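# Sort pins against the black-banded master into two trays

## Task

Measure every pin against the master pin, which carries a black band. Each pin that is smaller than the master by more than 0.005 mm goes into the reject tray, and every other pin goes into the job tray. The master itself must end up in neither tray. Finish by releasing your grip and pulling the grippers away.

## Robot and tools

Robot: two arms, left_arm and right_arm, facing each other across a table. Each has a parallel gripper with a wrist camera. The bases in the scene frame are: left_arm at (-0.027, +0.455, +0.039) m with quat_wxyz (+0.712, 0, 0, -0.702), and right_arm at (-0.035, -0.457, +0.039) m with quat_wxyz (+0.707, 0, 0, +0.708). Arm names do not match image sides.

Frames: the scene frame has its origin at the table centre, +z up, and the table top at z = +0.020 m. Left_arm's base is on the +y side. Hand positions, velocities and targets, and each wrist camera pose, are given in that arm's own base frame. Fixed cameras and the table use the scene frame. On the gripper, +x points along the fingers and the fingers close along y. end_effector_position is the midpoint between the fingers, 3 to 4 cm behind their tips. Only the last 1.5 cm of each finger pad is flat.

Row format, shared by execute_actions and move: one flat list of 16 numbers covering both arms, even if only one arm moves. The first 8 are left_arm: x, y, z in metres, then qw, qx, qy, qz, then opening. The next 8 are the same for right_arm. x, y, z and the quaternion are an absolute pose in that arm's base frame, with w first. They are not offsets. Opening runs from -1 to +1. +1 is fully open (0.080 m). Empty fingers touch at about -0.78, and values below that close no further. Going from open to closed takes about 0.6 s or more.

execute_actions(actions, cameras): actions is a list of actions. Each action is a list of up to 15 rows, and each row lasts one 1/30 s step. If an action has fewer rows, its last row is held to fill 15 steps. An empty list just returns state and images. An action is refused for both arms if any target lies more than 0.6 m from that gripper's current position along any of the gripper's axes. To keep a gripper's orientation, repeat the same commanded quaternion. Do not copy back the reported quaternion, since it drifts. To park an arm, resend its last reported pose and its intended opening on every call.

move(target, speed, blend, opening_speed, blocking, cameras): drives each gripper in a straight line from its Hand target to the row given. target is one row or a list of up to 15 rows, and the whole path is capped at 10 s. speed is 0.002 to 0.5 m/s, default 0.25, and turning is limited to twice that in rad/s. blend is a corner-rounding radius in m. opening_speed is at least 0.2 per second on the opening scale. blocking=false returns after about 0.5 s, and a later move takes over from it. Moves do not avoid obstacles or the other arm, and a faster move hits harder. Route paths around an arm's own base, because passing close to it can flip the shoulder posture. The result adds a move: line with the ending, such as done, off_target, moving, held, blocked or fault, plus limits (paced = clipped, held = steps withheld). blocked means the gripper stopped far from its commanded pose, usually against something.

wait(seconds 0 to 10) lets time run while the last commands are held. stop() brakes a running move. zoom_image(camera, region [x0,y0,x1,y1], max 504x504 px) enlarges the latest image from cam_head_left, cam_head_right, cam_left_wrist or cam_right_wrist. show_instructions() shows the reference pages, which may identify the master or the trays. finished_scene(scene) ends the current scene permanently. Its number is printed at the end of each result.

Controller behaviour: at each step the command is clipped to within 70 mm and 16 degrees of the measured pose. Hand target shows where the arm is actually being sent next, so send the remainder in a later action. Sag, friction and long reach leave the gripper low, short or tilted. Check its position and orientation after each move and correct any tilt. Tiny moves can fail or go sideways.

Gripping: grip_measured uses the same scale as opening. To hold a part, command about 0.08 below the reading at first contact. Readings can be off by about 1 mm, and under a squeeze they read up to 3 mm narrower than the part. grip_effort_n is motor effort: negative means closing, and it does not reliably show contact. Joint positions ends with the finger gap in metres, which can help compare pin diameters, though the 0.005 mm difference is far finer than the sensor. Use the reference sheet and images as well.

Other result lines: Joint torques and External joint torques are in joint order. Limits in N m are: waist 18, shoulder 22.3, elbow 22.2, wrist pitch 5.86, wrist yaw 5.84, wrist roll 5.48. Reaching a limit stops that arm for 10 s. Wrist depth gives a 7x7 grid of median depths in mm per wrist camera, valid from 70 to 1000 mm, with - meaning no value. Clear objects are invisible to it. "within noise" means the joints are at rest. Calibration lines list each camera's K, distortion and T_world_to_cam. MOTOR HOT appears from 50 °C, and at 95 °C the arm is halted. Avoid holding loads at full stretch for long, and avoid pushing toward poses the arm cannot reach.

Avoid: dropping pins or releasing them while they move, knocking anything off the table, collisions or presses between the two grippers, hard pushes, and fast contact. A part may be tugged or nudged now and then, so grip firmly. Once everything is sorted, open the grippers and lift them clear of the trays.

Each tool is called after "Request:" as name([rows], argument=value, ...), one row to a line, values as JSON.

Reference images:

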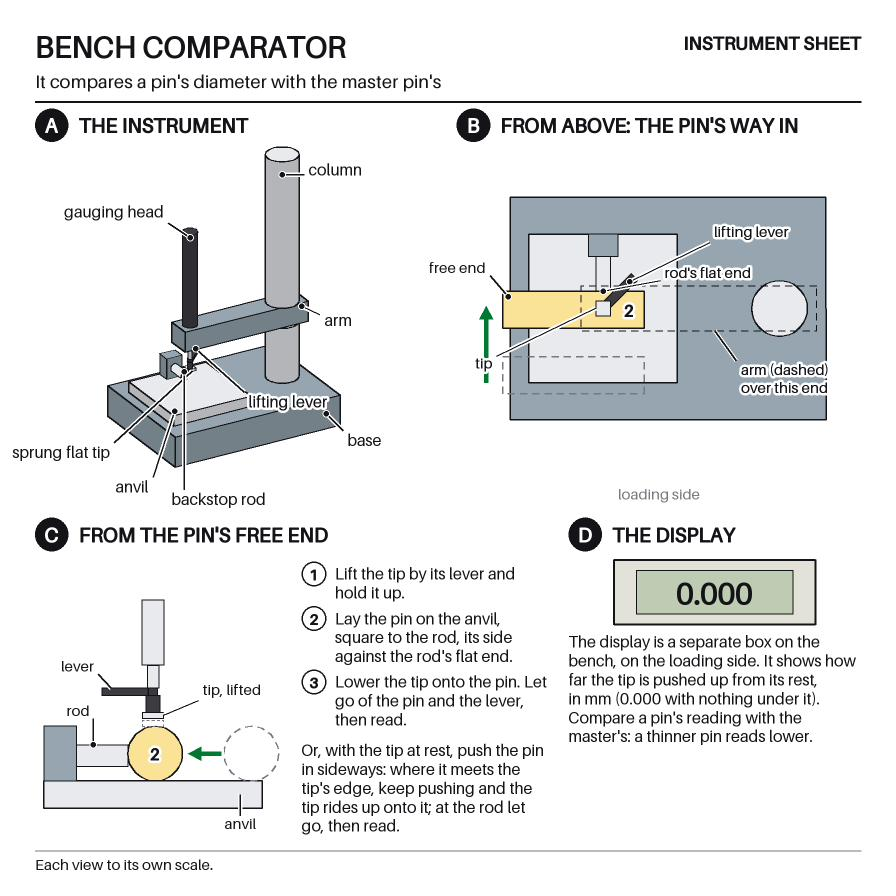

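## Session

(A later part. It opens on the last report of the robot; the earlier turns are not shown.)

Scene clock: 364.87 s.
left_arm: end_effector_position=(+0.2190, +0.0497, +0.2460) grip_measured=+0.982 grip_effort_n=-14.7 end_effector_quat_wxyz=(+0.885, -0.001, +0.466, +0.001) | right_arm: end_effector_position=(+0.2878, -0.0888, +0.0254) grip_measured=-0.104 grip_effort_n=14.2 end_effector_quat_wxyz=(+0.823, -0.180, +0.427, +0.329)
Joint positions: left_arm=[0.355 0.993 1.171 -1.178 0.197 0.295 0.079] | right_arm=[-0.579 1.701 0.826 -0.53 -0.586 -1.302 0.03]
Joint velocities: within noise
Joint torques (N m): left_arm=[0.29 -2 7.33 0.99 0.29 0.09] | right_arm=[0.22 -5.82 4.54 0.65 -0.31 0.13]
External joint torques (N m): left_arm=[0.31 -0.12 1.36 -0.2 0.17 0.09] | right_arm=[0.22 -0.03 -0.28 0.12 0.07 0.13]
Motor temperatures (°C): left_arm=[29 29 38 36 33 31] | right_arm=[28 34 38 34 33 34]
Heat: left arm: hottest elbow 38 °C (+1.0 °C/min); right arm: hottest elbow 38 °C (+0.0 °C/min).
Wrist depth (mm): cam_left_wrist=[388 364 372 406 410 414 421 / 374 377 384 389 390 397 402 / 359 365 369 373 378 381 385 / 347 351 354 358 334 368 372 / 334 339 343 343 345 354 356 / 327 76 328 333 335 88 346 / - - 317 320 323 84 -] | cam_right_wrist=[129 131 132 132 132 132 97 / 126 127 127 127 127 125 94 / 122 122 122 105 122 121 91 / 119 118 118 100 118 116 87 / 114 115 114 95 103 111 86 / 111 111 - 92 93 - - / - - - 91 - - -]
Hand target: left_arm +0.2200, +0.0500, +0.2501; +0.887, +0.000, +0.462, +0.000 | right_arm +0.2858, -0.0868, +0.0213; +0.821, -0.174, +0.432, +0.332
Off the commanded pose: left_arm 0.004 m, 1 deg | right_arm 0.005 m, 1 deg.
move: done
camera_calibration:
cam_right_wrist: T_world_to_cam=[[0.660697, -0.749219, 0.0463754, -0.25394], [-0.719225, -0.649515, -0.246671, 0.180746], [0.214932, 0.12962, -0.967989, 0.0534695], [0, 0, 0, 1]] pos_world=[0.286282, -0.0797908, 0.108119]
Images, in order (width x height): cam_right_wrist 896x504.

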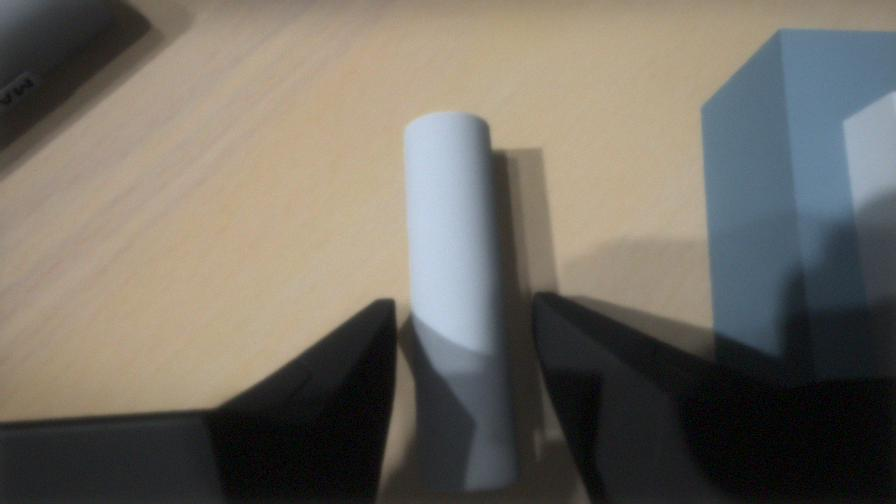

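Request:
move([
  [0.22, 0.05, 0.25, 0.8871, 0, 0.4617, 0, 0.98, 0.2859, -0.0868, 0.0198, 0.8206, -0.1744, 0.4317, 0.3315, -0.1],
  [0.22, 0.05, 0.25, 0.8871, 0, 0.4617, 0, 0.98, 0.2859, -0.0868, 0.0198, 0.8206, -0.1744, 0.4317, 0.3315, -0.56],
  [0.22, 0.05, 0.25, 0.8871, 0, 0.4617, 0, 0.98, 0.2859, -0.0868, 0.12, 0.8206, -0.1744, 0.4317, 0.3315, -0.56],
  [0.22, 0.05, 0.25, 0.8871, 0, 0.4617, 0, 0.98, 0.28, -0.05, 0.16, 0.7920, 0.2077, 0.4167, -0.3949, -0.56],
  [0.22, 0.05, 0.25, 0.8871, 0, 0.4617, 0, 0.98, 0.3096, -0.1405, 0.10, 0.7920, 0.2077, 0.4167, -0.3949, -0.56],
], speed=[0.04,0.04,0.1,0.15,0.1], blend=[0,0,0.02,0.02,0], opening_speed=0.8, cameras=["cam_right_wrist"])

Scene clock: 382.53 s.
left_arm: end_effector_position=(+0.2190, +0.0497, +0.2460) grip_measured=+0.982 grip_effort_n=-14.7 end_effector_quat_wxyz=(+0.885, -0.001, +0.466, +0.001) | right_arm: end_effector_position=(+0.3092, -0.1393, +0.1005) grip_measured=-0.385 grip_effort_n=-83.5 end_effector_quat_wxyz=(+0.792, +0.209, +0.417, -0.394)
Joint positions: left_arm=[0.355 0.993 1.171 -1.178 0.197 0.295 0.079] | right_arm=[-0.27 1.483 0.911 -0.501 0.35 0.565 0.018]
Joint velocities: within noise
Joint torques (N m): left_arm=[0.29 -1.99 7.33 0.98 0.29 0.1] | right_arm=[-0.21 -6.21 6.45 1.29 0.25 -0.13]
External joint torques (N m): left_arm=[0.28 -0.07 1.34 -0.21 0.18 0.1] | right_arm=[-0.25 -0.84 0.43 0.25 0.05 -0.14]
Motor temperatures (°C): left_arm=[29 29 39 37 33 31] | right_arm=[28 34 38 34 33 34]
Heat: left arm: hottest elbow 39 °C (+1.0 °C/min); right arm: hottest elbow 38 °C (+0.0 °C/min).
Wrist depth (mm): cam_left_wrist=[389 362 374 408 411 413 422 / 374 378 383 389 391 397 403 / 361 365 369 374 378 381 384 / 347 349 354 358 334 368 371 / 334 339 341 345 345 353 356 / 326 76 329 333 334 88 345 / - - 317 321 323 84 -] | cam_right_wrist=[- - 91 177 214 217 218 / 194 - 98 171 207 210 213 / 188 89 85 101 200 202 151 / 183 145 147 97 193 195 149 / 177 148 143 93 187 189 148 / 173 147 - 90 87 - - / - - - 89 - - -]
Hand target: left_arm +0.2200, +0.0500, +0.2501; +0.887, +0.000, +0.462, +0.000 | right_arm +0.3096, -0.1405, +0.1000; +0.792, +0.208, +0.417, -0.395
Off the commanded pose: left_arm 0.004 m, 1 deg | right_arm 0.001 m, 0 deg.
move: done
camera_calibration:
cam_right_wrist: T_world_to_cam=[[-0.824814, -0.564587, 0.0303992, 0.177239], [-0.554372, 0.796982, -0.239774, 0.331646], [0.111145, -0.214621, -0.970353, 0.112556], [0, 0, 0, 1]] pos_world=[0.317534, -0.140092, 0.183351]
Images, in order (width x height): cam_right_wrist 896x504.

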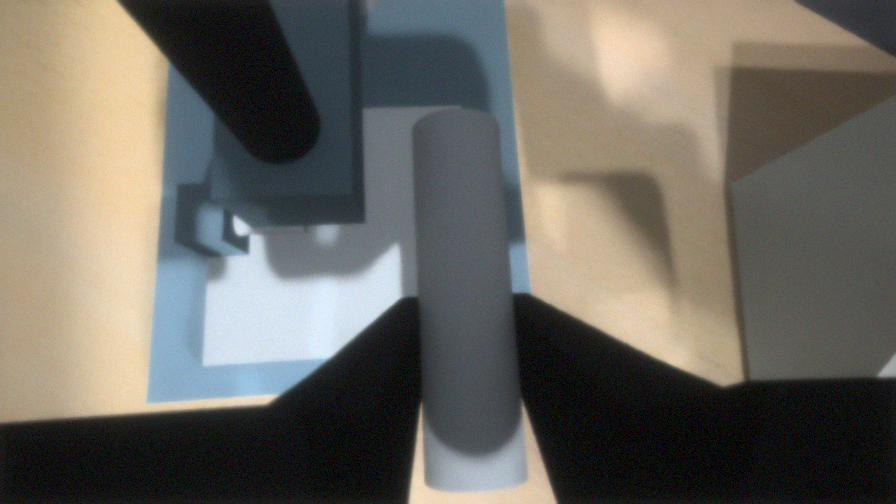

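Request:
move([
  [0.22, 0.05, 0.25, 0.8871, 0, 0.4617, 0, 0.98, 0.3096, -0.1405, 0.0645, 0.7920, 0.2077, 0.4167, -0.3949, -0.56],
  [0.22, 0.05, 0.25, 0.8871, 0, 0.4617, 0, 0.98, 0.3311, -0.1241, 0.066, 0.7920, 0.2077, 0.4167, -0.3949, -0.56],
  [0.22, 0.05, 0.25, 0.8871, 0, 0.4617, 0, 0.98, 0.3420, -0.1158, 0.066, 0.7920, 0.2077, 0.4167, -0.3949, -0.56],
  [0.22, 0.05, 0.25, 0.8871, 0, 0.4617, 0, 0.98, 0.3393, -0.1178, 0.066, 0.7920, 0.2077, 0.4167, -0.3949, -0.56],
], speed=[0.05,0.05,0.03,0.03], cameras=["cam_right_wrist"])

Request:
zoom_image(camera="cam_right_wrist", region=[300, 80, 560, 300])

Scene clock: 389.37 s.
left_arm: end_effector_position=(+0.2190, +0.0497, +0.2460) grip_measured=+0.982 grip_effort_n=-14.7 end_effector_quat_wxyz=(+0.885, -0.001, +0.466, +0.001) | right_arm: end_effector_position=(+0.3367, -0.1191, +0.0669) grip_measured=-0.385 grip_effort_n=-83.5 end_effector_quat_wxyz=(+0.791, +0.206, +0.415, -0.399)
Joint positions: left_arm=[0.355 0.993 1.171 -1.178 0.197 0.295 0.079] | right_arm=[-0.173 1.632 0.914 -0.39 0.406 0.66 0.018]
Joint velocities: within noise
Joint torques (N m): left_arm=[0.3 -1.99 7.33 0.98 0.29 0.1] | right_arm=[0.15 -6.51 6.76 1.05 -0.04 -0.05]
External joint torques (N m): left_arm=[0.31 -0.1 1.37 -0.2 0.17 0.1] | right_arm=[0.17 -0.42 1.17 0.08 -0.29 -0.05]
Motor temperatures (°C): left_arm=[29 29 39 37 33 31] | right_arm=[28 34 39 34 33 34]
Heat: left arm: hottest elbow 39 °C (+1.0 °C/min); right arm: hottest elbow 39 °C (+2.0 °C/min).
Wrist depth (mm): cam_left_wrist=[387 366 373 407 410 413 419 / 373 376 383 391 392 397 402 / 360 363 369 373 378 381 384 / 346 350 354 359 335 367 371 / 334 339 341 345 345 353 358 / 325 76 329 333 335 88 345 / - - 317 322 324 84 -] | cam_right_wrist=[166 167 137 - 144 182 185 / 160 161 122 - 138 175 178 / 155 156 105 103 123 168 171 / 150 151 115 97 119 163 166 / 146 146 111 93 95 157 160 / - 143 - 90 87 - - / - - - 89 - - -]
Hand target: left_arm +0.2200, +0.0500, +0.2501; +0.887, +0.000, +0.462, +0.000 | right_arm +0.3393, -0.1178, +0.0660; +0.792, +0.208, +0.417, -0.395
Off the commanded pose: left_arm 0.004 m, 1 deg | right_arm 0.003 m, 1 deg.
move: done
camera_calibration:
cam_right_wrist: T_world_to_cam=[[-0.828444, -0.558892, 0.0363402, 0.213876], [-0.549453, 0.798447, -0.246137, 0.321729], [0.108548, -0.223878, -0.968554, 0.0807909], [0, 0, 0, 1]] pos_world=[0.345189, -0.119263, 0.149668]
Images, in order (width x height): cam_right_wrist 896x504.

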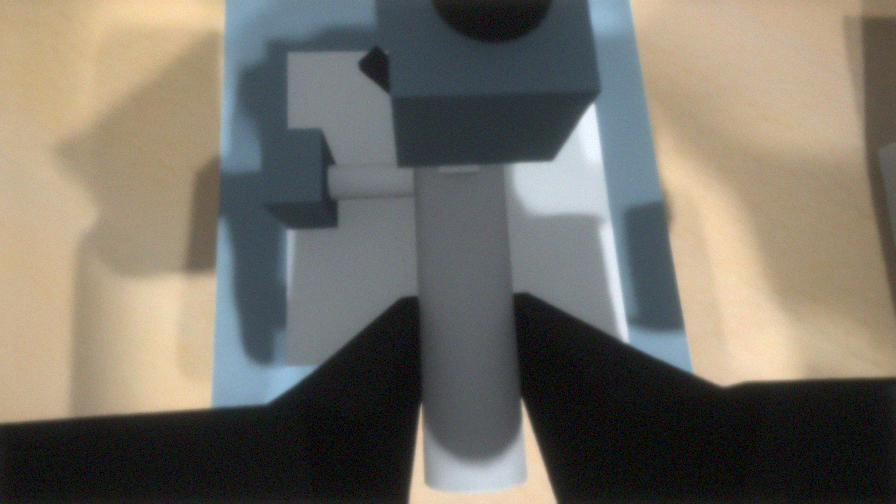

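Scaled by 1.938 from the camera's 896x504 image, which has a finer 1280x720 frame.

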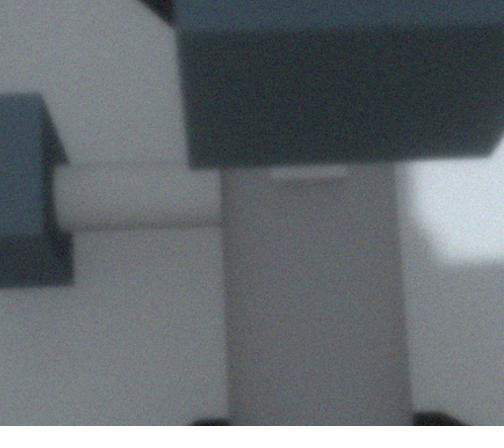

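Request:
move([
  [0.22, 0.05, 0.25, 0.8871, 0, 0.4617, 0, 0.98, 0.3393, -0.1178, 0.066, 0.7920, 0.2077, 0.4167, -0.3949, -0.12],
  [0.22, 0.05, 0.25, 0.8871, 0, 0.4617, 0, 0.98, 0.3210, -0.0940, 0.108, 0.7920, 0.2077, 0.4167, -0.3949, -0.12],
  [0.22, 0.05, 0.25, 0.8871, 0, 0.4617, 0, 0.98, 0.2500, -0.11, 0.20, 0.7920, 0.2077, 0.4167, -0.3949, -0.1],
], speed=[0.03,0.1,0.15], blend=[0,0.01,0], opening_speed=0.5, cameras=["cam_right_wrist"])

Request:
zoom_image(camera="cam_right_wrist", region=[680, 180, 850, 280])

Request:
zoom_image(camera="cam_right_wrist", region=[190, 60, 450, 360])

Scene clock: 397.50 s.
left_arm: end_effector_position=(+0.2190, +0.0497, +0.2460) grip_measured=+0.982 grip_effort_n=-14.7 end_effector_quat_wxyz=(+0.885, -0.001, +0.466, +0.001) | right_arm: end_effector_position=(+0.2495, -0.1094, +0.1953) grip_measured=-0.104 grip_effort_n=14.2 end_effector_quat_wxyz=(+0.789, +0.206, +0.422, -0.396)
Joint positions: left_arm=[0.355 0.993 1.171 -1.178 0.197 0.295 0.079] | right_arm=[-0.205 1.197 1.082 -0.992 0.384 0.627 0.03]
Joint velocities: within noise
Joint torques (N m): left_arm=[0.29 -2 7.34 0.98 0.29 0.1] | right_arm=[-0.23 -5.1 7.87 0.8 0.16 -0.13]
External joint torques (N m): left_arm=[0.29 -0.12 1.39 -0.19 0.18 0.1] | right_arm=[-0.23 -1.62 1.69 -0.19 -0.07 -0.13]
Motor temperatures (°C): left_arm=[29 29 39 37 33 31] | right_arm=[28 35 40 35 33 34]
Heat: left arm: hottest elbow 39 °C (+1.0 °C/min); right arm: hottest elbow 40 °C (+3.0 °C/min).
Wrist depth (mm): cam_left_wrist=[388 363 372 406 411 412 421 / 373 377 383 390 391 396 403 / 362 363 370 374 377 381 383 / 347 351 354 359 335 366 371 / 335 338 341 344 345 353 356 / 326 76 328 332 334 88 345 / - - 316 321 324 84 -] | cam_right_wrist=[304 304 217 320 326 312 - / 293 296 206 309 314 202 203 / 286 285 251 299 298 219 221 / 277 277 249 289 290 240 242 / 268 273 277 281 103 268 292 / 262 - - 272 84 - - / - - - 265 - - -]
Hand target: left_arm +0.2200, +0.0500, +0.2501; +0.887, +0.000, +0.462, +0.000 | right_arm +0.2500, -0.1100, +0.2000; +0.792, +0.208, +0.417, -0.395
Off the commanded pose: left_arm 0.004 m, 1 deg | right_arm 0.005 m, 1 deg.
move: done
camera_calibration:
cam_right_wrist: T_world_to_cam=[[-0.825178, -0.563396, 0.0408158, 0.140115], [-0.556189, 0.797749, -0.232916, 0.296676], [0.0986631, -0.214899, -0.97164, 0.220866], [0, 0, 0, 1]] pos_world=[0.258837, -0.110269, 0.277984]
Images, in order (width x height): cam_right_wrist 896x504.

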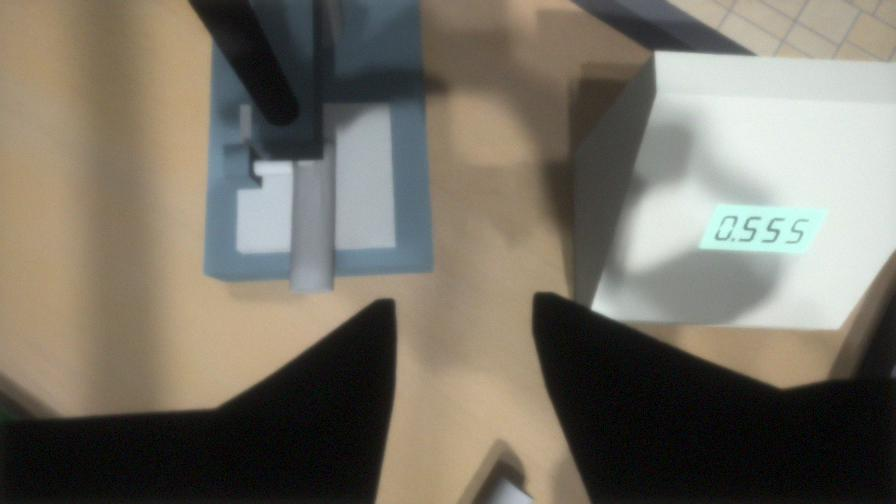

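Scaled by 2.965 from the camera's 896x504 image, which has a finer 1280x720 frame.

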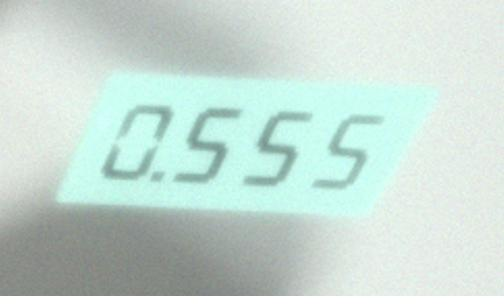

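Scaled by 1.680 from the camera's 896x504 image, which has a finer 1280x720 frame.

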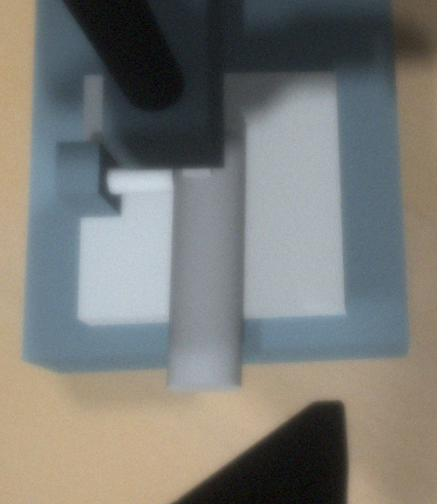

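Request:
move([
  [0.22, 0.05, 0.25, 0.8871, 0, 0.4617, 0, 0.98, 0.3190, -0.0975, 0.108, 0.7920, 0.2077, 0.4167, -0.3949, -0.1],
  [0.22, 0.05, 0.25, 0.8871, 0, 0.4617, 0, 0.98, 0.3350, -0.1205, 0.0620, 0.7920, 0.2077, 0.4167, -0.3949, -0.1],
  [0.22, 0.05, 0.25, 0.8871, 0, 0.4617, 0, 0.98, 0.3350, -0.1205, 0.0620, 0.7920, 0.2077, 0.4167, -0.3949, -0.56],
  [0.22, 0.05, 0.25, 0.8871, 0, 0.4617, 0, 0.98, 0.3050, -0.1430, 0.0675, 0.7920, 0.2077, 0.4167, -0.3949, -0.56],
  [0.22, 0.05, 0.25, 0.8871, 0, 0.4617, 0, 0.98, 0.3000, -0.1350, 0.14, 0.7920, 0.2077, 0.4167, -0.3949, -0.56],
  [0.22, 0.05, 0.25, 0.8871, 0, 0.4617, 0, 0.98, 0.30, 0.06, 0.18, 0.8850, 0, 0.4656, 0, -0.56],
  [0.22, 0.05, 0.25, 0.8871, 0, 0.4617, 0, 0.98, 0.39, 0.265, 0.12, 0.8850, 0, 0.4656, 0, -0.56],
], speed=[0.12,0.05,0.04,0.05,0.1,0.2,0.2], blend=[0.005,0,0,0,0.02,0.04,0], opening_speed=1.0, cameras=["cam_right_wrist","cam_head_right"])

Scene clock: 414.10 s.
left_arm: end_effector_position=(+0.2190, +0.0497, +0.2460) grip_measured=+0.982 grip_effort_n=-14.7 end_effector_quat_wxyz=(+0.885, -0.001, +0.466, +0.001) | right_arm: end_effector_position=(+0.3859, +0.2631, +0.1158) grip_measured=-0.387 grip_effort_n=-83.5 end_effector_quat_wxyz=(+0.882, -0.004, +0.472, +0.002)
Joint positions: left_arm=[0.355 0.993 1.171 -1.178 0.197 0.295 0.079] | right_arm=[0.716 1.969 1.549 -0.685 0.374 0.618 0.018]
Joint velocities: within noise
Joint torques (N m): left_arm=[0.3 -1.99 7.32 0.98 0.29 0.1] | right_arm=[-0.08 -10.28 8.57 0.94 0.48 0.14]
External joint torques (N m): left_arm=[0.3 -0.13 1.4 -0.19 0.17 0.1] | right_arm=[-0.02 -1.12 2.34 -0.07 0.25 0.14]
Motor temperatures (°C): left_arm=[29 29 39 37 33 31] | right_arm=[28 35 41 34 33 34]
Heat: left arm: hottest elbow 39 °C (+1.0 °C/min); right arm: hottest elbow 41 °C (+3.0 °C/min).
Wrist depth (mm): cam_left_wrist=[387 363 374 406 409 412 418 / 374 378 383 390 394 395 401 / 360 365 369 374 379 381 383 / 347 351 353 359 334 367 371 / 333 339 342 344 343 356 356 / 325 76 329 332 334 88 347 / - - 317 321 323 84 -] | cam_right_wrist=[- 209 212 214 218 225 231 / 141 201 205 208 212 216 219 / 138 176 199 102 205 208 213 / 928 190 193 97 200 200 207 / 913 186 188 93 194 197 201 / 888 182 - 90 86 - - / - - - 88 - - -]
Hand target: left_arm +0.2200, +0.0500, +0.2501; +0.887, +0.000, +0.462, +0.000 | right_arm +0.3899, +0.2648, +0.1200; +0.885, +0.000, +0.466, +0.000
Off the commanded pose: left_arm 0.004 m, 1 deg | right_arm 0.006 m, 1 deg.
move: done
camera_calibration:
cam_right_wrist: T_world_to_cam=[[-0.0383125, -0.998525, 0.0384696, 0.276953], [-0.973136, 0.0285369, -0.228455, 0.419622], [0.22702, -0.0461888, -0.972794, 0.116484], [0, 0, 0, 1]] pos_world=[0.392516, 0.26995, 0.198525]
Images, in order (width x height): cam_head_right 504x504, cam_right_wrist 896x504.

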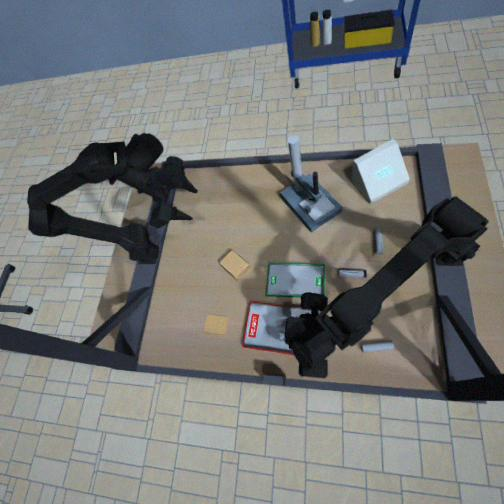

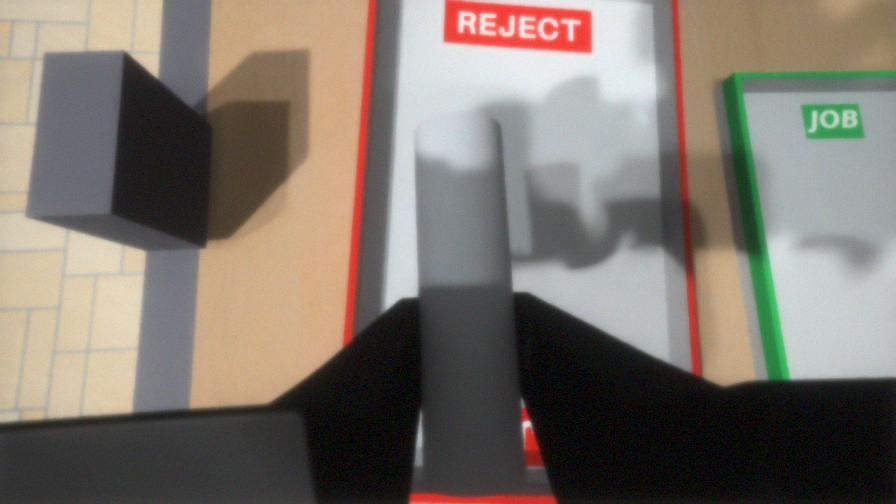

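Request:
move([
  [0.22, 0.05, 0.25, 0.8871, 0, 0.4617, 0, 0.98, 0.39, 0.250, 0.06, 0.8850, 0, 0.4656, 0, -0.56],
  [0.22, 0.05, 0.25, 0.8871, 0, 0.4617, 0, 0.98, 0.39, 0.250, 0.034, 0.8850, 0, 0.4656, 0, -0.56],
  [0.22, 0.05, 0.25, 0.8871, 0, 0.4617, 0, 0.98, 0.39, 0.250, 0.029, 0.8850, 0, 0.4656, 0, -0.56],
], speed=[0.1,0.05,0.03], cameras=["cam_right_wrist"])

Scene clock: 422.07 s.
left_arm: end_effector_position=(+0.2190, +0.0497, +0.2460) grip_measured=+0.982 grip_effort_n=-14.7 end_effector_quat_wxyz=(+0.885, -0.001, +0.466, +0.001) | right_arm: end_effector_position=(+0.3909, +0.2518, +0.0358) grip_measured=-0.387 grip_effort_n=-83.5 end_effector_quat_wxyz=(+0.887, +0.005, +0.461, +0.002)
Joint positions: left_arm=[0.355 0.993 1.171 -1.178 0.197 0.295 0.079] | right_arm=[0.689 2.043 1.305 -0.332 0.367 0.598 0.018]
Joint velocities: within noise
Joint torques (N m): left_arm=[0.29 -1.99 7.33 0.98 0.29 0.1] | right_arm=[-0.14 -9.37 5.51 1.21 0.25 -0.13]
External joint torques (N m): left_arm=[0.29 -0.11 1.36 -0.21 0.18 0.1] | right_arm=[-0.14 -0.1 -0.28 0.14 0.03 -0.13]
Motor temperatures (°C): left_arm=[29 29 39 37 33 31] | right_arm=[28 37 43 35 33 34]
Heat: left arm: hottest elbow 39 °C (+1.0 °C/min); right arm: hottest elbow 43 °C (+5.1 °C/min).
Wrist depth (mm): cam_left_wrist=[389 364 374 408 410 410 416 / 375 377 383 390 392 397 401 / 362 365 369 374 377 381 384 / 347 350 353 357 334 366 372 / 334 339 342 345 344 354 356 / 325 76 329 333 335 88 345 / - - 317 321 324 84 -] | cam_right_wrist=[127 128 126 129 132 133 133 / 123 124 122 125 126 128 129 / 118 119 118 102 122 124 123 / 115 115 115 98 118 119 123 / 111 111 111 93 114 116 115 / 109 109 - 91 87 - - / - - - 88 88 - -]
Hand target: left_arm +0.2200, +0.0500, +0.2501; +0.887, +0.000, +0.462, +0.000 | right_arm +0.3900, +0.2499, +0.0291; +0.885, +0.000, +0.466, +0.000
Off the commanded pose: left_arm 0.004 m, 1 deg | right_arm 0.007 m, 1 deg.
move: done
camera_calibration:
cam_right_wrist: T_world_to_cam=[[-0.0471049, -0.998687, 0.0201132, 0.273038], [-0.967132, 0.0405611, -0.251019, 0.401935], [0.249873, -0.0312764, -0.967773, 0.0240787], [0, 0, 0, 1]] pos_world=[0.395569, 0.25713, 0.118704]
Images, in order (width x height): cam_right_wrist 896x504.

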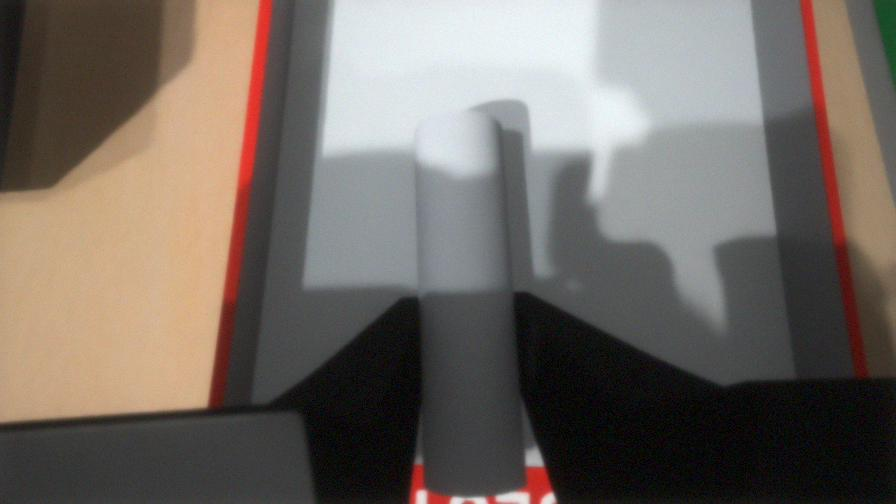

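Request:
move([
  [0.22, 0.05, 0.25, 0.8871, 0, 0.4617, 0, 0.98, 0.39, 0.250, 0.029, 0.8850, 0, 0.4656, 0, -0.15],
  [0.22, 0.05, 0.25, 0.8871, 0, 0.4617, 0, 0.98, 0.365, 0.250, 0.075, 0.8850, 0, 0.4656, 0, -0.15],
  [0.22, 0.05, 0.25, 0.8871, 0, 0.4617, 0, 0.98, 0.25, 0.12, 0.17, 0.8850, 0, 0.4656, 0, -0.1],
  [0.22, 0.05, 0.25, 0.8871, 0, 0.4617, 0, 0.98, 0.19, 0.00, 0.12, 0.6258, 0.3292, 0.3292, -0.6258, 0.0],
  [0.22, 0.05, 0.25, 0.8871, 0, 0.4617, 0, 0.98, 0.1865, -0.028, 0.055, 0.6258, 0.3292, 0.3292, -0.6258, 0.0],
], speed=[0.04,0.08,0.2,0.2,0.08], blend=[0,0.01,0.04,0.01,0], opening_speed=0.7, cameras=["cam_right_wrist","cam_head_right"])

Scene clock: 438.97 s.
left_arm: end_effector_position=(+0.2190, +0.0497, +0.2460) grip_measured=+0.982 grip_effort_n=-14.7 end_effector_quat_wxyz=(+0.885, -0.001, +0.466, +0.001) | right_arm: end_effector_position=(+0.1883, -0.0264, +0.0572) grip_measured=-0.004 grip_effort_n=14.7 end_effector_quat_wxyz=(+0.626, +0.336, +0.327, -0.623)
Joint positions: left_arm=[0.355 0.993 1.171 -1.178 0.197 0.295 0.079] | right_arm=[0.301 1.437 0.715 -1.036 0.568 1.931 0.035]
Joint velocities: within noise
Joint torques (N m): left_arm=[0.29 -1.98 7.33 0.98 0.29 0.1] | right_arm=[-0.22 -3.66 4.39 0.18 0.51 -0.13]
External joint torques (N m): left_arm=[0.3 -0.1 1.39 -0.18 0.17 0.09] | right_arm=[-0.22 0 -0.24 0.22 0.15 -0.13]
Motor temperatures (°C): left_arm=[29 29 39 37 33 31] | right_arm=[28 37 40 35 33 34]
Heat: left arm: hottest elbow 39 °C (+1.0 °C/min); right arm: hottest elbow 40 °C (+2.0 °C/min).
Wrist depth (mm): cam_left_wrist=[388 364 372 408 410 413 417 / 374 379 385 388 392 396 402 / 360 366 369 374 377 381 384 / 347 352 354 358 334 368 372 / 334 338 341 344 345 354 357 / 324 76 328 334 335 88 345 / - - 318 320 324 84 -] | cam_right_wrist=[155 172 175 177 179 181 179 / 163 165 168 169 172 174 172 / 158 159 161 163 164 167 167 / 152 153 155 139 158 160 161 / 146 148 149 136 93 154 156 / 142 - - 130 91 - - / - - - 140 141 - -]
Hand target: left_arm +0.2200, +0.0500, +0.2501; +0.887, +0.000, +0.462, +0.000 | right_arm +0.1864, -0.0280, +0.0550; +0.626, +0.329, +0.329, -0.626
Off the commanded pose: left_arm 0.004 m, 1 deg | right_arm 0.003 m, 1 deg.
move: done; blend cut to 0 m at target 3, 0 m at target 4
camera_calibration:
cam_right_wrist: T_world_to_cam=[[-0.99873, 0.0465241, 0.0193427, 0.192129], [0.040708, 0.971303, -0.234337, 0.0564946], [-0.0296899, -0.233252, -0.971963, 0.134274], [0, 0, 0, 1]] pos_world=[0.193571, -0.0324924, 0.140031]
Images, in order (width x height): cam_head_right 504x504, cam_right_wrist 896x504.

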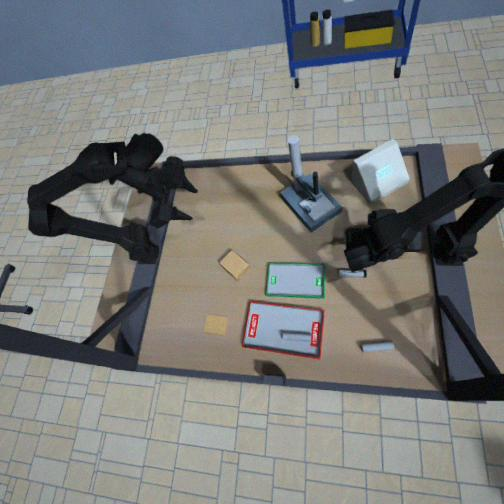

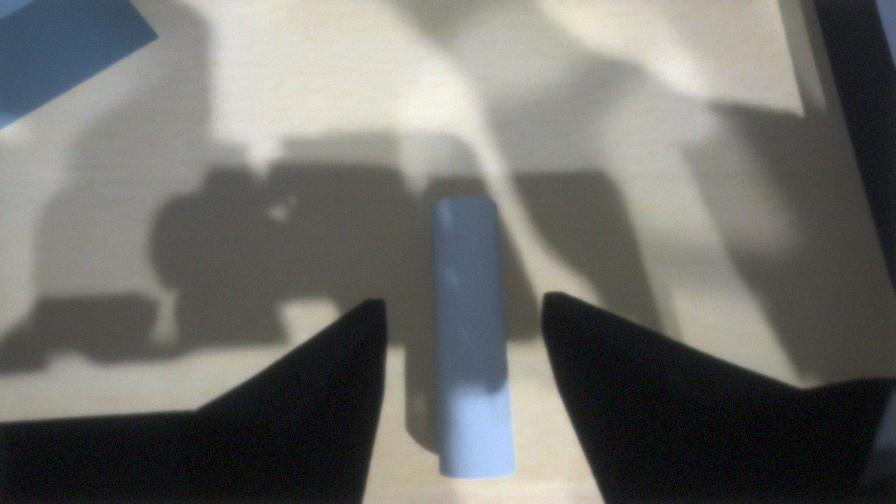

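Request:
move([
  [0.22, 0.05, 0.25, 0.8871, 0, 0.4617, 0, 0.98, 0.1835, -0.0214, 0.040, 0.6258, 0.3292, 0.3292, -0.6258, -0.05],
  [0.22, 0.05, 0.25, 0.8871, 0, 0.4617, 0, 0.98, 0.1835, -0.0214, 0.0210, 0.6258, 0.3292, 0.3292, -0.6258, -0.05],
], speed=0.05, cameras=["cam_right_wrist"])

Scene clock: 445.80 s.
left_arm: end_effector_position=(+0.2190, +0.0497, +0.2460) grip_measured=+0.982 grip_effort_n=-14.7 end_effector_quat_wxyz=(+0.885, -0.001, +0.466, +0.001) | right_arm: end_effector_position=(+0.1859, -0.0211, +0.0234) grip_measured=-0.046 grip_effort_n=-19.8 end_effector_quat_wxyz=(+0.627, +0.333, +0.327, -0.623)
Joint positions: left_arm=[0.355 0.993 1.171 -1.178 0.197 0.295 0.079] | right_arm=[0.333 1.53 0.636 -0.887 0.566 1.967 0.033]
Joint velocities: within noise
Joint torques (N m): left_arm=[0.3 -1.99 7.33 0.98 0.29 0.1] | right_arm=[0.19 -3.86 3.91 0.15 0.32 0.12]
External joint torques (N m): left_arm=[0.28 -0.06 1.31 -0.21 0.17 0.09] | right_arm=[0.2 0.01 -0.26 0.21 -0.05 0.12]
Motor temperatures (°C): left_arm=[29 29 39 37 33 31] | right_arm=[28 36 39 34 33 34]
Heat: left arm: hottest elbow 39 °C (+0.0 °C/min); right arm: hottest elbow 39 °C (+1.0 °C/min).
Wrist depth (mm): cam_left_wrist=[388 364 373 407 411 413 417 / 374 377 383 390 393 395 400 / 359 364 371 373 378 381 383 / 346 351 355 358 335 369 372 / 335 338 342 345 346 354 356 / 326 76 328 333 335 88 345 / - - 317 321 324 84 -] | cam_right_wrist=[133 135 137 138 140 142 144 / 128 129 130 133 134 136 138 / 123 124 126 109 129 131 132 / 119 120 121 105 124 126 127 / 114 115 116 100 107 121 122 / 111 112 - 99 89 - - / - - - 108 109 - -]
Hand target: left_arm +0.2200, +0.0500, +0.2501; +0.887, +0.000, +0.462, +0.000 | right_arm +0.1835, -0.0213, +0.0211; +0.626, +0.329, +0.329, -0.626
Off the commanded pose: left_arm 0.004 m, 1 deg | right_arm 0.003 m, 1 deg.
move: done
camera_calibration:
cam_right_wrist: T_world_to_cam=[[-0.998766, 0.0447526, 0.0215519, 0.189985], [0.0383308, 0.970358, -0.238613, 0.044052], [-0.0315916, -0.237492, -0.970876, 0.102811], [0, 0, 0, 1]] pos_world=[0.19131, -0.0268318, 0.106233]
Images, in order (width x height): cam_right_wrist 896x504.

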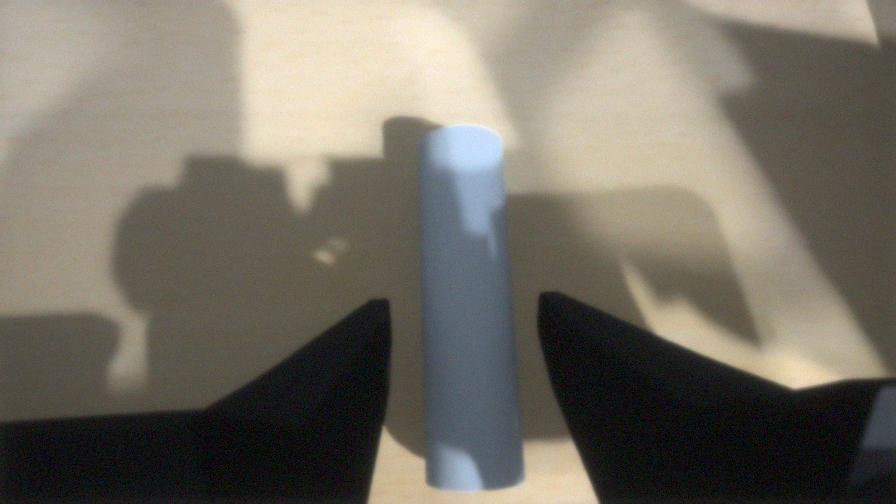

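Request:
move([
  [0.22, 0.05, 0.25, 0.8871, 0, 0.4617, 0, 0.98, 0.1835, -0.0214, 0.0210, 0.6258, 0.3292, 0.3292, -0.6258, -0.56],
  [0.22, 0.05, 0.25, 0.8871, 0, 0.4617, 0, 0.98, 0.1835, -0.0214, 0.14, 0.6258, 0.3292, 0.3292, -0.6258, -0.56],
  [0.22, 0.05, 0.25, 0.8871, 0, 0.4617, 0, 0.98, 0.28, -0.06, 0.16, 0.7920, 0.2077, 0.4167, -0.3949, -0.56],
  [0.22, 0.05, 0.25, 0.8871, 0, 0.4617, 0, 0.98, 0.3096, -0.1405, 0.10, 0.7920, 0.2077, 0.4167, -0.3949, -0.56],
], speed=[0.04,0.1,0.15,0.1], blend=[0,0.02,0.02,0], opening_speed=0.8, cameras=["cam_right_wrist"])

Scene clock: 455.70 s.
left_arm: end_effector_position=(+0.2190, +0.0497, +0.2460) grip_measured=+0.982 grip_effort_n=-14.7 end_effector_quat_wxyz=(+0.885, -0.001, +0.466, +0.001) | right_arm: end_effector_position=(+0.3092, -0.1393, +0.1005) grip_measured=-0.395 grip_effort_n=-83.5 end_effector_quat_wxyz=(+0.792, +0.209, +0.417, -0.394)
Joint positions: left_arm=[0.355 0.993 1.171 -1.178 0.197 0.295 0.079] | right_arm=[-0.27 1.483 0.911 -0.501 0.35 0.565 0.017]
Joint velocities: within noise
Joint torques (N m): left_arm=[0.29 -1.99 7.33 0.98 0.29 0.1] | right_arm=[-0.23 -6.2 6.45 1.27 0.25 -0.15]
External joint torques (N m): left_arm=[0.3 -0.12 1.37 -0.2 0.17 0.1] | right_arm=[-0.24 -0.79 0.36 0.21 0.05 -0.15]
Motor temperatures (°C): left_arm=[29 29 39 37 33 31] | right_arm=[28 36 39 34 33 34]
Heat: left arm: hottest elbow 39 °C (+0.0 °C/min); right arm: hottest elbow 39 °C (+0.0 °C/min).
Wrist depth (mm): cam_left_wrist=[388 364 374 406 410 412 418 / 373 378 383 389 392 397 399 / 362 365 368 373 377 380 384 / 346 350 353 359 333 368 373 / 334 338 342 345 345 355 357 / 325 76 328 333 336 88 346 / - - 317 322 324 84 -] | cam_right_wrist=[- - 91 176 214 217 219 / 194 - 98 170 207 209 213 / 189 89 85 108 200 202 151 / 183 145 147 104 193 195 149 / 177 148 143 99 187 189 148 / 173 147 - 95 86 - - / - - - 92 81 - -]
Hand target: left_arm +0.2200, +0.0500, +0.2501; +0.887, +0.000, +0.462, +0.000 | right_arm +0.3096, -0.1405, +0.1000; +0.792, +0.208, +0.417, -0.395
Off the commanded pose: left_arm 0.004 m, 1 deg | right_arm 0.001 m, 0 deg.
move: done
camera_calibration:
cam_right_wrist: T_world_to_cam=[[-0.824814, -0.564587, 0.0303992, 0.177239], [-0.554372, 0.796982, -0.239774, 0.331646], [0.111145, -0.214621, -0.970353, 0.112556], [0, 0, 0, 1]] pos_world=[0.317534, -0.140092, 0.183351]
Images, in order (width x height): cam_right_wrist 896x504.

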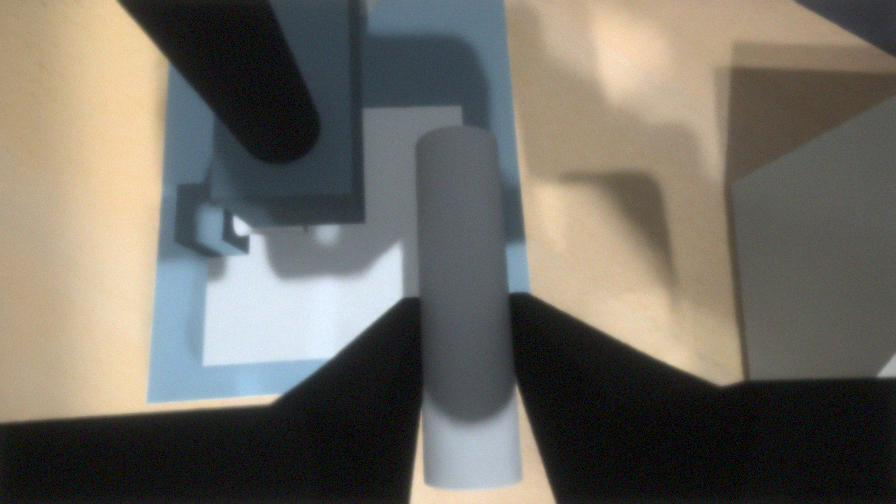

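Request:
move([
  [0.22, 0.05, 0.25, 0.8871, 0, 0.4617, 0, 0.98, 0.3096, -0.1405, 0.076, 0.7920, 0.2077, 0.4167, -0.3949, -0.56],
], speed=0.05, cameras=["cam_right_wrist"])

Request:
move([
  [0.22, 0.05, 0.25, 0.8871, 0, 0.4617, 0, 0.98, 0.3096, -0.1405, 0.072, 0.7920, 0.2077, 0.4167, -0.3949, -0.56],
], speed=0.03, cameras=["cam_right_wrist"])

Scene clock: 465.33 s.
left_arm: end_effector_position=(+0.2190, +0.0497, +0.2460) grip_measured=+0.982 grip_effort_n=-14.7 end_effector_quat_wxyz=(+0.885, -0.001, +0.466, +0.001) | right_arm: end_effector_position=(+0.3095, -0.1394, +0.0767) grip_measured=-0.395 grip_effort_n=-83.5 end_effector_quat_wxyz=(+0.792, +0.209, +0.417, -0.394)
Joint positions: left_arm=[0.355 0.993 1.171 -1.178 0.197 0.295 0.079] | right_arm=[-0.271 1.522 0.844 -0.395 0.35 0.565 0.017]
Joint velocities: within noise
Joint torques (N m): left_arm=[0.29 -1.99 7.33 0.98 0.29 0.09] | right_arm=[-0.22 -6.32 6.13 1.29 0.26 -0.13]
External joint torques (N m): left_arm=[0.29 -0.09 1.37 -0.19 0.17 0.09] | right_arm=[-0.26 -0.87 0.31 0.25 0.06 -0.13]
Motor temperatures (°C): left_arm=[29 29 39 37 33 31] | right_arm=[28 35 39 35 33 34]
Heat: left arm: hottest elbow 39 °C (+0.0 °C/min); right arm: hottest elbow 39 °C (-1.0 °C/min).
Wrist depth (mm): cam_left_wrist=[387 363 373 406 409 412 418 / 375 376 385 390 392 396 400 / 360 365 370 374 377 380 384 / 347 351 355 357 335 367 372 / 333 338 342 345 344 355 356 / 326 76 328 333 334 88 347 / - - 317 320 323 84 -] | cam_right_wrist=[- - 148 150 186 190 193 / - - 132 135 180 183 186 / 163 104 126 108 174 177 150 / 159 122 123 104 168 171 149 / 155 119 120 99 134 165 148 / 124 125 - 95 86 - - / - - - 93 81 - -]
Hand target: left_arm +0.2200, +0.0500, +0.2501; +0.887, +0.000, +0.462, +0.000 | right_arm +0.3096, -0.1405, +0.0760; +0.792, +0.208, +0.417, -0.395
Off the commanded pose: left_arm 0.004 m, 1 deg | right_arm 0.001 m, 0 deg.
move: done
camera_calibration:
cam_right_wrist: T_world_to_cam=[[-0.824757, -0.564685, 0.0301124, 0.178121], [-0.554396, 0.796939, -0.239859, 0.32623], [0.111447, -0.21452, -0.970341, 0.0892317], [0, 0, 0, 1]] pos_world=[0.317822, -0.140262, 0.159471]
Images, in order (width x height): cam_right_wrist 896x504.

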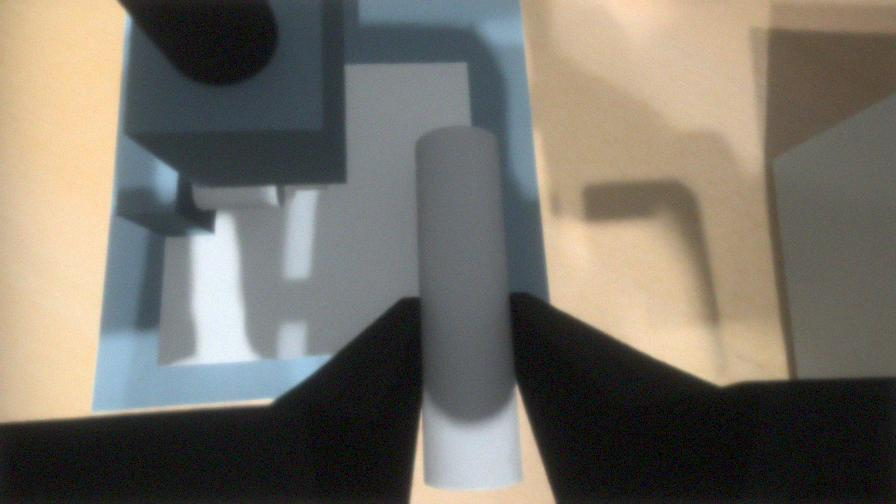

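Scene clock: 466.07 s.
left_arm: end_effector_position=(+0.2190, +0.0497, +0.2460) grip_measured=+0.982 grip_effort_n=-14.7 end_effector_quat_wxyz=(+0.885, -0.001, +0.466, +0.001) | right_arm: end_effector_position=(+0.3101, -0.1396, +0.0742) grip_measured=-0.395 grip_effort_n=-83.5 end_effector_quat_wxyz=(+0.793, +0.209, +0.415, -0.394)
Joint positions: left_arm=[0.355 0.993 1.171 -1.178 0.197 0.295 0.079] | right_arm=[-0.271 1.527 0.836 -0.377 0.35 0.565 0.017]
Joint velocities: within noise
Joint torques (N m): left_arm=[0.3 -1.99 7.33 0.98 0.29 0.1] | right_arm=[-0.2 -6.01 5.9 1.27 0.26 -0.13]
External joint torques (N m): left_arm=[0.3 -0.09 1.34 -0.2 0.17 0.1] | right_arm=[-0.22 -0.48 0.05 0.21 0.04 -0.13]
Motor temperatures (°C): left_arm=[29 29 39 37 33 31] | right_arm=[28 35 39 35 33 34]
Heat: left arm: hottest elbow 39 °C (+0.0 °C/min); right arm: hottest elbow 39 °C (-1.0 °C/min).
Wrist depth (mm): cam_left_wrist=[390 364 373 407 411 413 418 / 374 377 385 389 392 396 400 / 360 365 369 373 378 380 383 / 347 350 355 358 334 368 373 / 334 339 342 345 345 354 357 / 326 76 328 333 335 88 346 / - - 317 321 323 84 -] | cam_right_wrist=[- - 147 148 185 187 190 / - - 130 132 178 181 183 / 163 103 125 107 172 175 151 / 158 120 122 103 166 169 150 / 152 117 118 99 132 163 148 / 123 123 - 95 86 - - / - - - 93 81 - -]
Hand target: left_arm +0.2200, +0.0500, +0.2501; +0.887, +0.000, +0.462, +0.000 | right_arm +0.3096, -0.1405, +0.0720; +0.792, +0.208, +0.417, -0.395
Off the commanded pose: left_arm 0.004 m, 1 deg | right_arm 0.002 m, 0 deg.
move: done
camera_calibration:
cam_right_wrist: T_world_to_cam=[[-0.824893, -0.564647, 0.0269203, 0.178911], [-0.553241, 0.796619, -0.243563, 0.326006], [0.116082, -0.215807, -0.969511, 0.0850293], [0, 0, 0, 1]] pos_world=[0.318072, -0.140331, 0.157024]
Images, in order (width x height): cam_right_wrist 896x504.

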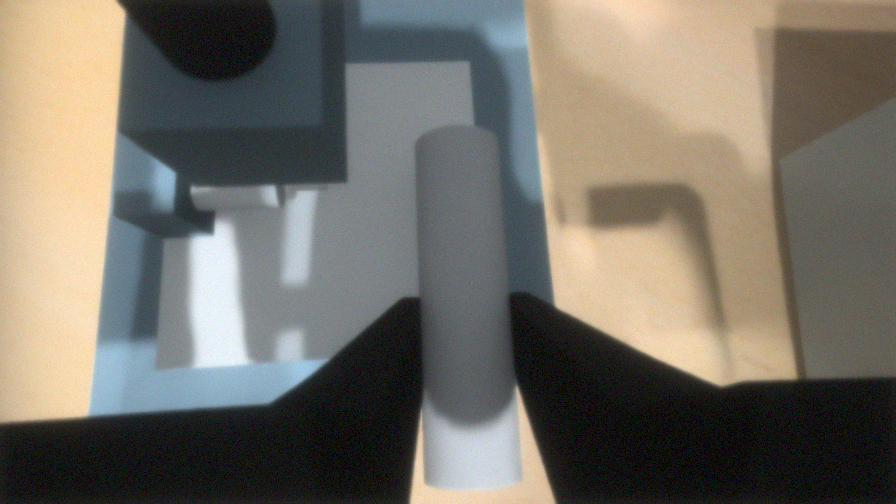

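Request:
move([
  [0.22, 0.05, 0.25, 0.8871, 0, 0.4617, 0, 0.98, 0.3096, -0.1405, 0.0700, 0.7920, 0.2077, 0.4167, -0.3949, -0.56],
  [0.22, 0.05, 0.25, 0.8871, 0, 0.4617, 0, 0.98, 0.3096, -0.1405, 0.0700, 0.7920, 0.2077, 0.4167, -0.3949, -0.15],
], speed=0.03, opening_speed=0.4, cameras=["cam_right_wrist"])

Scene clock: 472.43 s.
left_arm: end_effector_position=(+0.2190, +0.0497, +0.2460) grip_measured=+0.982 grip_effort_n=-14.7 end_effector_quat_wxyz=(+0.885, -0.001, +0.466, +0.001) | right_arm: end_effector_position=(+0.3111, -0.1400, +0.0732) grip_measured=-0.155 grip_effort_n=14.7 end_effector_quat_wxyz=(+0.794, +0.210, +0.413, -0.394)
Joint positions: left_arm=[0.355 0.993 1.171 -1.178 0.197 0.295 0.079] | right_arm=[-0.271 1.53 0.832 -0.364 0.35 0.565 0.028]
Joint velocities: within noise
Joint torques (N m): left_arm=[0.29 -1.99 7.33 0.99 0.29 0.1] | right_arm=[-0.18 -5.93 5.78 1.09 0.26 -0.13]
External joint torques (N m): left_arm=[0.3 -0.12 1.42 -0.18 0.17 0.09] | right_arm=[-0.17 -0.43 -0.01 0.03 0.04 -0.13]
Motor temperatures (°C): left_arm=[29 29 39 37 33 31] | right_arm=[28 35 40 35 33 34]
Heat: left arm: hottest elbow 39 °C (+0.0 °C/min); right arm: hottest elbow 40 °C (-1.0 °C/min).
Wrist depth (mm): cam_left_wrist=[388 364 373 407 409 412 420 / 374 377 384 389 392 398 400 / 360 364 370 374 378 381 384 / 346 351 355 359 334 367 372 / 334 338 342 344 345 355 355 / 326 76 328 334 335 88 345 / - - 316 321 325 84 -] | cam_right_wrist=[- - 147 148 185 187 189 / - - 130 132 178 180 183 / 162 102 125 108 171 174 152 / 158 120 121 104 165 168 151 / 153 117 117 101 97 162 150 / 122 122 - 97 82 - - / - - - 146 84 - -]
Hand target: left_arm +0.2200, +0.0500, +0.2501; +0.887, +0.000, +0.462, +0.000 | right_arm +0.3096, -0.1405, +0.0701; +0.792, +0.208, +0.417, -0.395
Off the commanded pose: left_arm 0.004 m, 1 deg | right_arm 0.004 m, 1 deg.
move: done
camera_calibration:
cam_right_wrist: T_world_to_cam=[[-0.825238, -0.564296, 0.023482, 0.179892], [-0.551674, 0.796478, -0.247545, 0.326379], [0.120986, -0.217238, -0.968592, 0.0820925], [0, 0, 0, 1]] pos_world=[0.318577, -0.140608, 0.156083]
Images, in order (width x height): cam_right_wrist 896x504.

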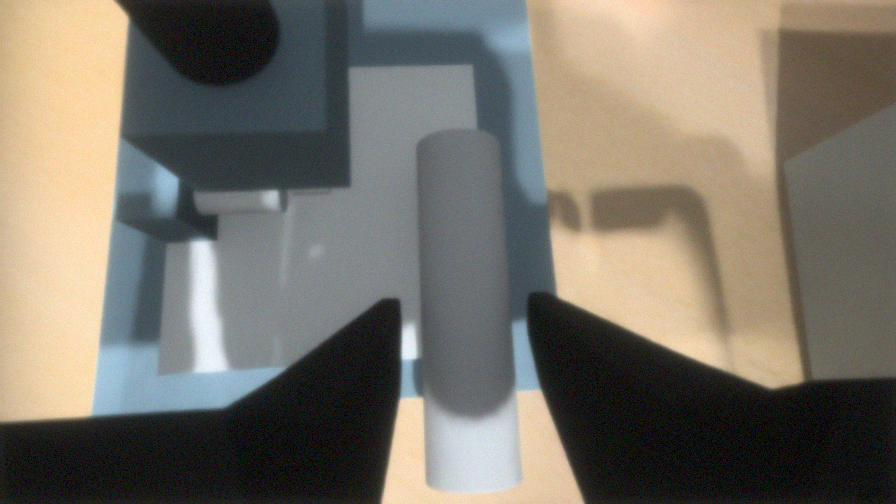

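Request:
move([
  [0.22, 0.05, 0.25, 0.8871, 0, 0.4617, 0, 0.98, 0.3090, -0.1410, 0.0635, 0.7920, 0.2077, 0.4167, -0.3949, -0.15],
  [0.22, 0.05, 0.25, 0.8871, 0, 0.4617, 0, 0.98, 0.3090, -0.1410, 0.0635, 0.7920, 0.2077, 0.4167, -0.3949, -0.56],
], speed=0.03, opening_speed=0.8, cameras=["cam_right_wrist"])

Scene clock: 484.97 s.
left_arm: end_effector_position=(+0.2190, +0.0497, +0.2460) grip_measured=+0.982 grip_effort_n=-14.7 end_effector_quat_wxyz=(+0.885, -0.001, +0.466, +0.001) | right_arm: end_effector_position=(+0.3113, -0.1407, +0.0685) grip_measured=-0.388 grip_effort_n=-83.5 end_effector_quat_wxyz=(+0.795, +0.210, +0.410, -0.394)
Joint positions: left_arm=[0.355 0.993 1.171 -1.178 0.197 0.295 0.079] | right_arm=[-0.273 1.538 0.816 -0.335 0.35 0.563 0.018]
Joint velocities: within noise
Joint torques (N m): left_arm=[0.3 -1.99 7.33 0.98 0.29 0.1] | right_arm=[-0.22 -5.63 5.45 1.13 0.21 -0.13]
External joint torques (N m): left_arm=[0.32 -0.15 1.37 -0.21 0.17 0.1] | right_arm=[-0.2 -0.06 -0.33 0.06 0 -0.13]
Motor temperatures (°C): left_arm=[29 29 40 37 33 31] | right_arm=[28 36 40 35 33 34]
Heat: left arm: hottest elbow 40 °C (+1.0 °C/min); right arm: hottest elbow 40 °C (-2.0 °C/min).
Wrist depth (mm): cam_left_wrist=[388 364 374 406 409 413 418 / 374 377 384 388 393 397 400 / 360 363 369 374 378 381 385 / 347 352 354 359 334 367 371 / 334 338 342 346 344 353 356 / 325 76 328 333 335 88 345 / - - 318 321 323 84 -] | cam_right_wrist=[- - - 143 180 182 185 / - - 125 128 173 175 178 / 158 106 120 104 166 170 152 / 126 115 117 100 161 163 151 / 147 112 113 95 127 158 150 / - 118 - 92 87 - - / - - - 89 88 - -]
Hand target: left_arm +0.2200, +0.0500, +0.2501; +0.887, +0.000, +0.462, +0.000 | right_arm +0.3090, -0.1410, +0.0636; +0.792, +0.208, +0.417, -0.395
Off the commanded pose: left_arm 0.004 m, 1 deg | right_arm 0.005 m, 1 deg.
move: done
camera_calibration:
cam_right_wrist: T_world_to_cam=[[-0.825536, -0.563963, 0.0208922, 0.180095], [-0.550239, 0.796117, -0.251862, 0.325712], [0.125408, -0.219417, -0.967538, 0.075561], [0, 0, 0, 1]] pos_world=[0.318419, -0.141159, 0.15138]
Images, in order (width x height): cam_right_wrist 896x504.

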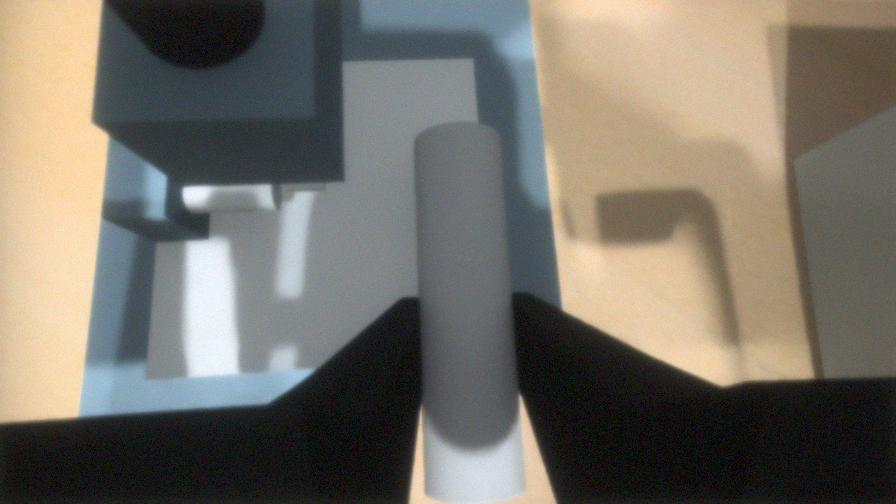

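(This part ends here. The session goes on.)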